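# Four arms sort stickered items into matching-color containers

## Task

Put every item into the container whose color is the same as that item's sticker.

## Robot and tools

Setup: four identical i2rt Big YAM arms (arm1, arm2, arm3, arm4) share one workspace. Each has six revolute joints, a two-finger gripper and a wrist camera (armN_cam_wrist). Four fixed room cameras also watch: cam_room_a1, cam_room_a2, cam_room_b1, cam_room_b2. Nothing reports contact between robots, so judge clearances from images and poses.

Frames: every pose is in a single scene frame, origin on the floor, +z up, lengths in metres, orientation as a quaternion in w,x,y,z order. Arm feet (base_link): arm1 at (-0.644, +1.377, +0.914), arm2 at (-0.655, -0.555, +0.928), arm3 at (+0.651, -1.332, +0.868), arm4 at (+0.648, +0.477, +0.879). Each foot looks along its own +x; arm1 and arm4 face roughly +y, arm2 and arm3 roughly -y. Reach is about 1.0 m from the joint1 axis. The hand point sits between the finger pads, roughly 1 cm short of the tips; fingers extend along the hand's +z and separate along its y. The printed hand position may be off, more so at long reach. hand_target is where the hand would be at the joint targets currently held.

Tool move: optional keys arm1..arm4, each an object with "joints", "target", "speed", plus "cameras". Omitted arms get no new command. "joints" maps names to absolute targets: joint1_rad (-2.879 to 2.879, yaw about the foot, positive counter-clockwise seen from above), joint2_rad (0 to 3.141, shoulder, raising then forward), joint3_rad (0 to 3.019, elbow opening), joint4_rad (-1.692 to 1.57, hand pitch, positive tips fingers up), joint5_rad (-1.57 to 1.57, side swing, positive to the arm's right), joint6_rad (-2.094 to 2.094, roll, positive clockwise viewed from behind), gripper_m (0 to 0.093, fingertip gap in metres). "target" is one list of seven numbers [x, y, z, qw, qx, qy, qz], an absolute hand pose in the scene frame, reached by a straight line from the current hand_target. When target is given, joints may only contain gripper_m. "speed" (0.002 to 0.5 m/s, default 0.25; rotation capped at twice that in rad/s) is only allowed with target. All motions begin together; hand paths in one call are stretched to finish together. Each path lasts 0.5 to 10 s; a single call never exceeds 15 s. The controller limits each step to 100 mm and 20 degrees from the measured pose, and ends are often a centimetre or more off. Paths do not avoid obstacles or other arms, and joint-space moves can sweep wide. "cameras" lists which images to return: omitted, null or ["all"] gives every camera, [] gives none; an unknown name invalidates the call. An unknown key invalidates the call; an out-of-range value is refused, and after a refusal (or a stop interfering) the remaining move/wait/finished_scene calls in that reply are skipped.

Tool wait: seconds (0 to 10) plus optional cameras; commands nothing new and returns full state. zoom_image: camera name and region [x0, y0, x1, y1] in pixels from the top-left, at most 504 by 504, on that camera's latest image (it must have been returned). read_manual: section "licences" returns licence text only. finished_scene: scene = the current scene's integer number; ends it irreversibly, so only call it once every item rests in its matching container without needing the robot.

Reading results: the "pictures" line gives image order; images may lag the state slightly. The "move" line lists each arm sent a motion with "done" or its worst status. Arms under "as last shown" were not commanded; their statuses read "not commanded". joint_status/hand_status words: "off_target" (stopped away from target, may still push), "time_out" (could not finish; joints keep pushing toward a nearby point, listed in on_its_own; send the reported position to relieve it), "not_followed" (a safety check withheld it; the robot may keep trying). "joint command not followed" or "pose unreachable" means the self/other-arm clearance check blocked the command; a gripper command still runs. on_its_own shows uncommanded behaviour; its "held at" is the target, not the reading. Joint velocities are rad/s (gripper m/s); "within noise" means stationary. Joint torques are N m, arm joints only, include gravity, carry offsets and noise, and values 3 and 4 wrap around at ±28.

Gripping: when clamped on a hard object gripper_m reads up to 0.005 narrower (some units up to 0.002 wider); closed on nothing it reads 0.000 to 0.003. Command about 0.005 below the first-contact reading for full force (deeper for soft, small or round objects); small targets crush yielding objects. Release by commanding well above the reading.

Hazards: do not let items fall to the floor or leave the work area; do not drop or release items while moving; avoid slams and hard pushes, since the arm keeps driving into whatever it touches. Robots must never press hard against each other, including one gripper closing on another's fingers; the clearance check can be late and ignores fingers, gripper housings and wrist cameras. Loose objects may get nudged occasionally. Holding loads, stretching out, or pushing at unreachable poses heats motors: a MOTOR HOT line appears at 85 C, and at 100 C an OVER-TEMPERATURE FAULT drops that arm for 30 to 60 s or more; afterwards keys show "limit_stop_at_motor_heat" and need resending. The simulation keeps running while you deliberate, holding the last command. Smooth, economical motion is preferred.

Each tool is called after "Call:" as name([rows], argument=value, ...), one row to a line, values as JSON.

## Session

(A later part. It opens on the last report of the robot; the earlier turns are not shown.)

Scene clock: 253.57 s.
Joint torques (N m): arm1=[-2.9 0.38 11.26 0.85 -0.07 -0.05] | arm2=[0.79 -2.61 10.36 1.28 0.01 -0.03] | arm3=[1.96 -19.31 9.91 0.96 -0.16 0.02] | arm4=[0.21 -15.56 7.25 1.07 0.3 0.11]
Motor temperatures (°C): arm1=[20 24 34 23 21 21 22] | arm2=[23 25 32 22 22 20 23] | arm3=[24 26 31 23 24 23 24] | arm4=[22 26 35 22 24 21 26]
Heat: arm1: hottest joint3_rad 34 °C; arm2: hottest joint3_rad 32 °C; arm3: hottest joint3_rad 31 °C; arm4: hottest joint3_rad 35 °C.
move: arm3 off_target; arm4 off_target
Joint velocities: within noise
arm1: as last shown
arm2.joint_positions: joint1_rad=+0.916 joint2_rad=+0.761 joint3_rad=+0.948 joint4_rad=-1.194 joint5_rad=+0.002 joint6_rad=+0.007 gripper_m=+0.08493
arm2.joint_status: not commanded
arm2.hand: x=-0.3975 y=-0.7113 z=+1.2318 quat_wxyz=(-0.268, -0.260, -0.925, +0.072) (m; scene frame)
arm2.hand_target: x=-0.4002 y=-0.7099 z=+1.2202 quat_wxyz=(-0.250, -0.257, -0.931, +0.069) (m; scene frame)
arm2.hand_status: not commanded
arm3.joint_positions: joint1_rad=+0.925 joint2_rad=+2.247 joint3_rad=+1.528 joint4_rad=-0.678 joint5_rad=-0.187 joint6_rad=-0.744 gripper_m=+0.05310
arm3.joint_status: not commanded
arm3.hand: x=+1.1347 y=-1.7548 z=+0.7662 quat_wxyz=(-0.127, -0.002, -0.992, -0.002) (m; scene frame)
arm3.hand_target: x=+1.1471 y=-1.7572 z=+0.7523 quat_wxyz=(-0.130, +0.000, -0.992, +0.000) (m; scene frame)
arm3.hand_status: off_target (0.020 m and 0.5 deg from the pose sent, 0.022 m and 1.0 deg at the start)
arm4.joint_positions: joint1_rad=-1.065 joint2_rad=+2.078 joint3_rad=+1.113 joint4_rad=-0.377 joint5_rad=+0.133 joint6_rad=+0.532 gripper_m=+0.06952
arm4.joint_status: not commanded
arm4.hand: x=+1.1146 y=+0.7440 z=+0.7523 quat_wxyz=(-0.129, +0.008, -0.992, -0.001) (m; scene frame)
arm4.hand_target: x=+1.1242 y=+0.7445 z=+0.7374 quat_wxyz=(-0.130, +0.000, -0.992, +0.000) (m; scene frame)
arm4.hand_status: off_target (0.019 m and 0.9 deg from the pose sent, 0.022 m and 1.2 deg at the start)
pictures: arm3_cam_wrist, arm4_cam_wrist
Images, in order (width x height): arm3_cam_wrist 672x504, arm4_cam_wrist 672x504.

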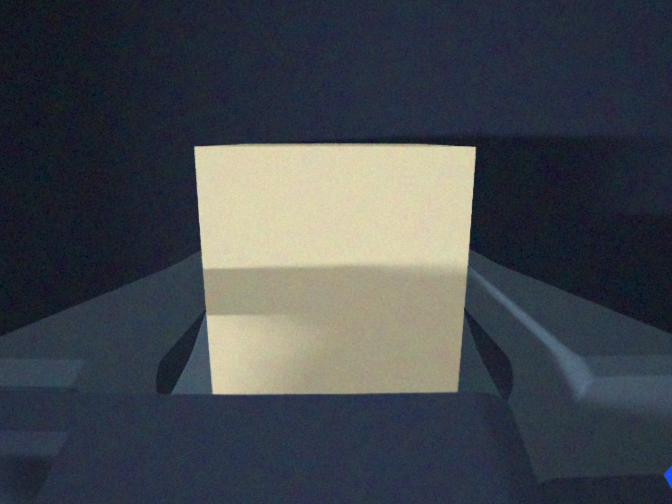

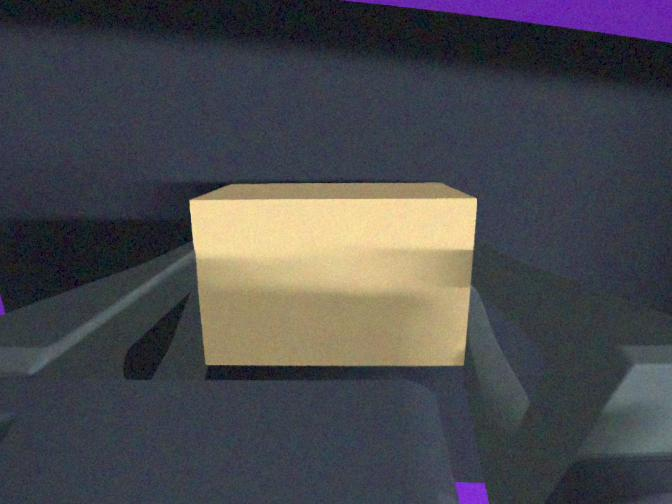

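Both in contact. Unload, open, lift.

Call:
move(arm3={"target":[1.14,-1.757,0.762,0.13,0,0.991,0],"speed":0.06}, arm4={"target":[1.118,0.744,0.748,0.13,0,0.991,0],"speed":0.06}, cameras=[])

Call:
move(arm3={"joints":{"gripper_m":0.08}}, arm4={"joints":{"gripper_m":0.094}}, cameras=[])

Call:
move(arm3={"target":[1.12,-1.757,0.95,0.13,0,0.991,0],"speed":0.2}, arm4={"target":[1.1,0.744,0.93,0.13,0,0.991,0],"speed":0.2}, cameras=["arm3_cam_wrist","arm4_cam_wrist"])

Scene clock: 260.77 s.
Joint torques (N m): arm1=[-2.78 -0.26 11.33 0.98 -0.04 -0.04] | arm2=[0.73 -2.67 10.37 1.31 0.01 -0.03] | arm3=[1.38 -21.95 8.08 0.68 -0.21 -0.05] | arm4=[0.73 -18.49 5.74 0.61 0.37 0.16]
Motor temperatures (°C): arm1=[20 24 34 23 21 21 22] | arm2=[23 25 32 22 22 20 23] | arm3=[24 27 31 23 24 23 24] | arm4=[22 26 35 22 24 21 26]
Heat: arm1: hottest joint3_rad 34 °C; arm2: hottest joint3_rad 32 °C; arm3: hottest joint3_rad 31 °C; arm4: hottest joint3_rad 35 °C.
move: arm3 done; arm4 done
Joint velocities: within noise
arm1, arm2: as last shown
arm3.joint_positions: joint1_rad=+0.925 joint2_rad=+2.247 joint3_rad=+1.528 joint4_rad=-0.678 joint5_rad=-0.187 joint6_rad=-0.744 gripper_m=+0.05310
arm3.joint_status: not commanded
arm3.hand: x=+1.1347 y=-1.7548 z=+0.7662 quat_wxyz=(-0.127, -0.002, -0.992, -0.002) (m; scene frame)
arm3.hand_target: x=+1.1397 y=-1.7569 z=+0.7619 quat_wxyz=(-0.130, +0.000, -0.992, +0.000) (m; scene frame)
arm3.hand_status: done (0.007 m and 0.5 deg from the pose sent, 0.007 m and 0.5 deg at the start)
arm4.joint_positions: joint1_rad=-1.065 joint2_rad=+2.078 joint3_rad=+1.113 joint4_rad=-0.377 joint5_rad=+0.133 joint6_rad=+0.532 gripper_m=+0.06952
arm4.joint_status: not commanded
arm4.hand: x=+1.1146 y=+0.7440 z=+0.7523 quat_wxyz=(-0.129, +0.008, -0.992, -0.001) (m; scene frame)
arm4.hand_target: x=+1.1179 y=+0.7439 z=+0.7480 quat_wxyz=(-0.130, +0.000, -0.991, +0.000) (m; scene frame)
arm4.hand_status: done (0.005 m and 0.9 deg from the pose sent, 0.006 m and 0.9 deg at the start)
pictures: none
No camera images: "cameras" was empty.

Scene clock: 261.30 s.
Joint torques (N m): arm1=[-3.14 0.03 11.25 0.96 -0.03 -0.05] | arm2=[0.67 -2.67 10.39 1.29 0.01 -0.03] | arm3=[1.32 -22.07 8.05 0.68 -0.2 -0.05] | arm4=[0.97 -18.37 5.74 0.58 0.33 0.13]
Motor temperatures (°C): arm1=[20 24 34 23 21 21 22] | arm2=[23 25 32 22 22 20 23] | arm3=[24 27 31 23 24 23 24] | arm4=[22 26 34 22 24 21 26]
Heat: arm1: hottest joint3_rad 34 °C; arm2: hottest joint3_rad 32 °C; arm3: hottest joint3_rad 31 °C; arm4: hottest joint3_rad 34 °C.
move: arm3 done; arm4 done
Joint velocities: within noise
arm1, arm2: as last shown
arm3.joint_positions: joint1_rad=+0.925 joint2_rad=+2.247 joint3_rad=+1.528 joint4_rad=-0.678 joint5_rad=-0.188 joint6_rad=-0.744 gripper_m=+0.07996
arm3.joint_status: all done
arm3.hand: x=+1.1347 y=-1.7547 z=+0.7660 quat_wxyz=(-0.127, -0.002, -0.992, -0.002) (m; scene frame)
arm3.hand_target: x=+1.1399 y=-1.7569 z=+0.7620 quat_wxyz=(-0.130, +0.000, -0.991, +0.000) (m; scene frame)
arm3.hand_status: not commanded
arm4.joint_positions: joint1_rad=-1.065 joint2_rad=+2.078 joint3_rad=+1.113 joint4_rad=-0.377 joint5_rad=+0.134 joint6_rad=+0.532 gripper_m=+0.09384
arm4.joint_status: all done
arm4.hand: x=+1.1147 y=+0.7439 z=+0.7523 quat_wxyz=(-0.129, +0.008, -0.992, -0.001) (m; scene frame)
arm4.hand_target: x=+1.1179 y=+0.7439 z=+0.7480 quat_wxyz=(-0.130, +0.000, -0.992, +0.000) (m; scene frame)
arm4.hand_status: not commanded
pictures: none
No camera images: "cameras" was empty.

Scene clock: 262.97 s.
Joint torques (N m): arm1=[-2.2 -0.15 11.22 0.92 -0.03 -0.07] | arm2=[0.79 -2.67 10.39 1.26 0.01 -0.02] | arm3=[0.15 -21.89 11.96 -0.12 -0.27 -0.12] | arm4=[1.14 -17.14 9.85 0.01 0.36 0.18]
Motor temperatures (°C): arm1=[20 24 34 23 21 21 22] | arm2=[23 25 32 22 22 20 23] | arm3=[24 27 31 23 24 23 24] | arm4=[22 26 34 22 24 21 26]
Heat: arm1: hottest joint3_rad 34 °C; arm2: hottest joint3_rad 32 °C; arm3: hottest joint3_rad 31 °C; arm4: hottest joint3_rad 34 °C.
move: arm3 off_target; arm4 off_target
Joint velocities: within noise
arm1, arm2: as last shown
arm3.joint_positions: joint1_rad=+0.917 joint2_rad=+1.980 joint3_rad=+1.565 joint4_rad=-1.020 joint5_rad=-0.190 joint6_rad=-0.762 gripper_m=+0.07996
arm3.joint_status: not commanded
arm3.hand: x=+1.1142 y=-1.7399 z=+0.9301 quat_wxyz=(-0.115, +0.001, -0.993, -0.014) (m; scene frame)
arm3.hand_target: x=+1.1192 y=-1.7564 z=+0.9501 quat_wxyz=(-0.130, +0.000, -0.992, +0.000) (m; scene frame)
arm3.hand_status: off_target (0.027 m and 2.4 deg from the pose sent, 0.185 m and 0.5 deg at the start)
arm4.joint_positions: joint1_rad=-1.054 joint2_rad=+1.724 joint3_rad=+1.121 joint4_rad=-0.774 joint5_rad=+0.138 joint6_rad=+0.551 gripper_m=+0.09384
arm4.joint_status: not commanded
arm4.hand: x=+1.0885 y=+0.7329 z=+0.9143 quat_wxyz=(-0.116, +0.005, -0.993, +0.008) (m; scene frame)
arm4.hand_target: x=+1.0995 y=+0.7437 z=+0.9303 quat_wxyz=(-0.130, +0.000, -0.991, +0.000) (m; scene frame)
arm4.hand_status: off_target (0.022 m and 1.9 deg from the pose sent, 0.178 m and 0.9 deg at the start)
pictures: arm3_cam_wrist, arm4_cam_wrist
Images, in order (width x height): arm3_cam_wrist 672x504, arm4_cam_wrist 672x504.

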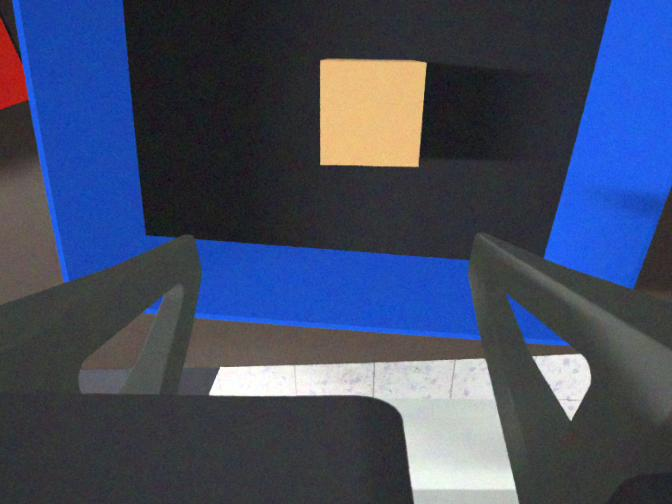

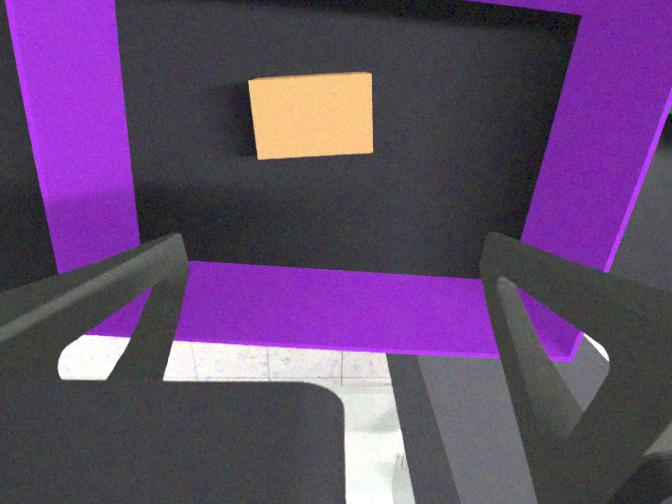

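Call:
finished_scene(scene=3)

The scene is finished: the task was done.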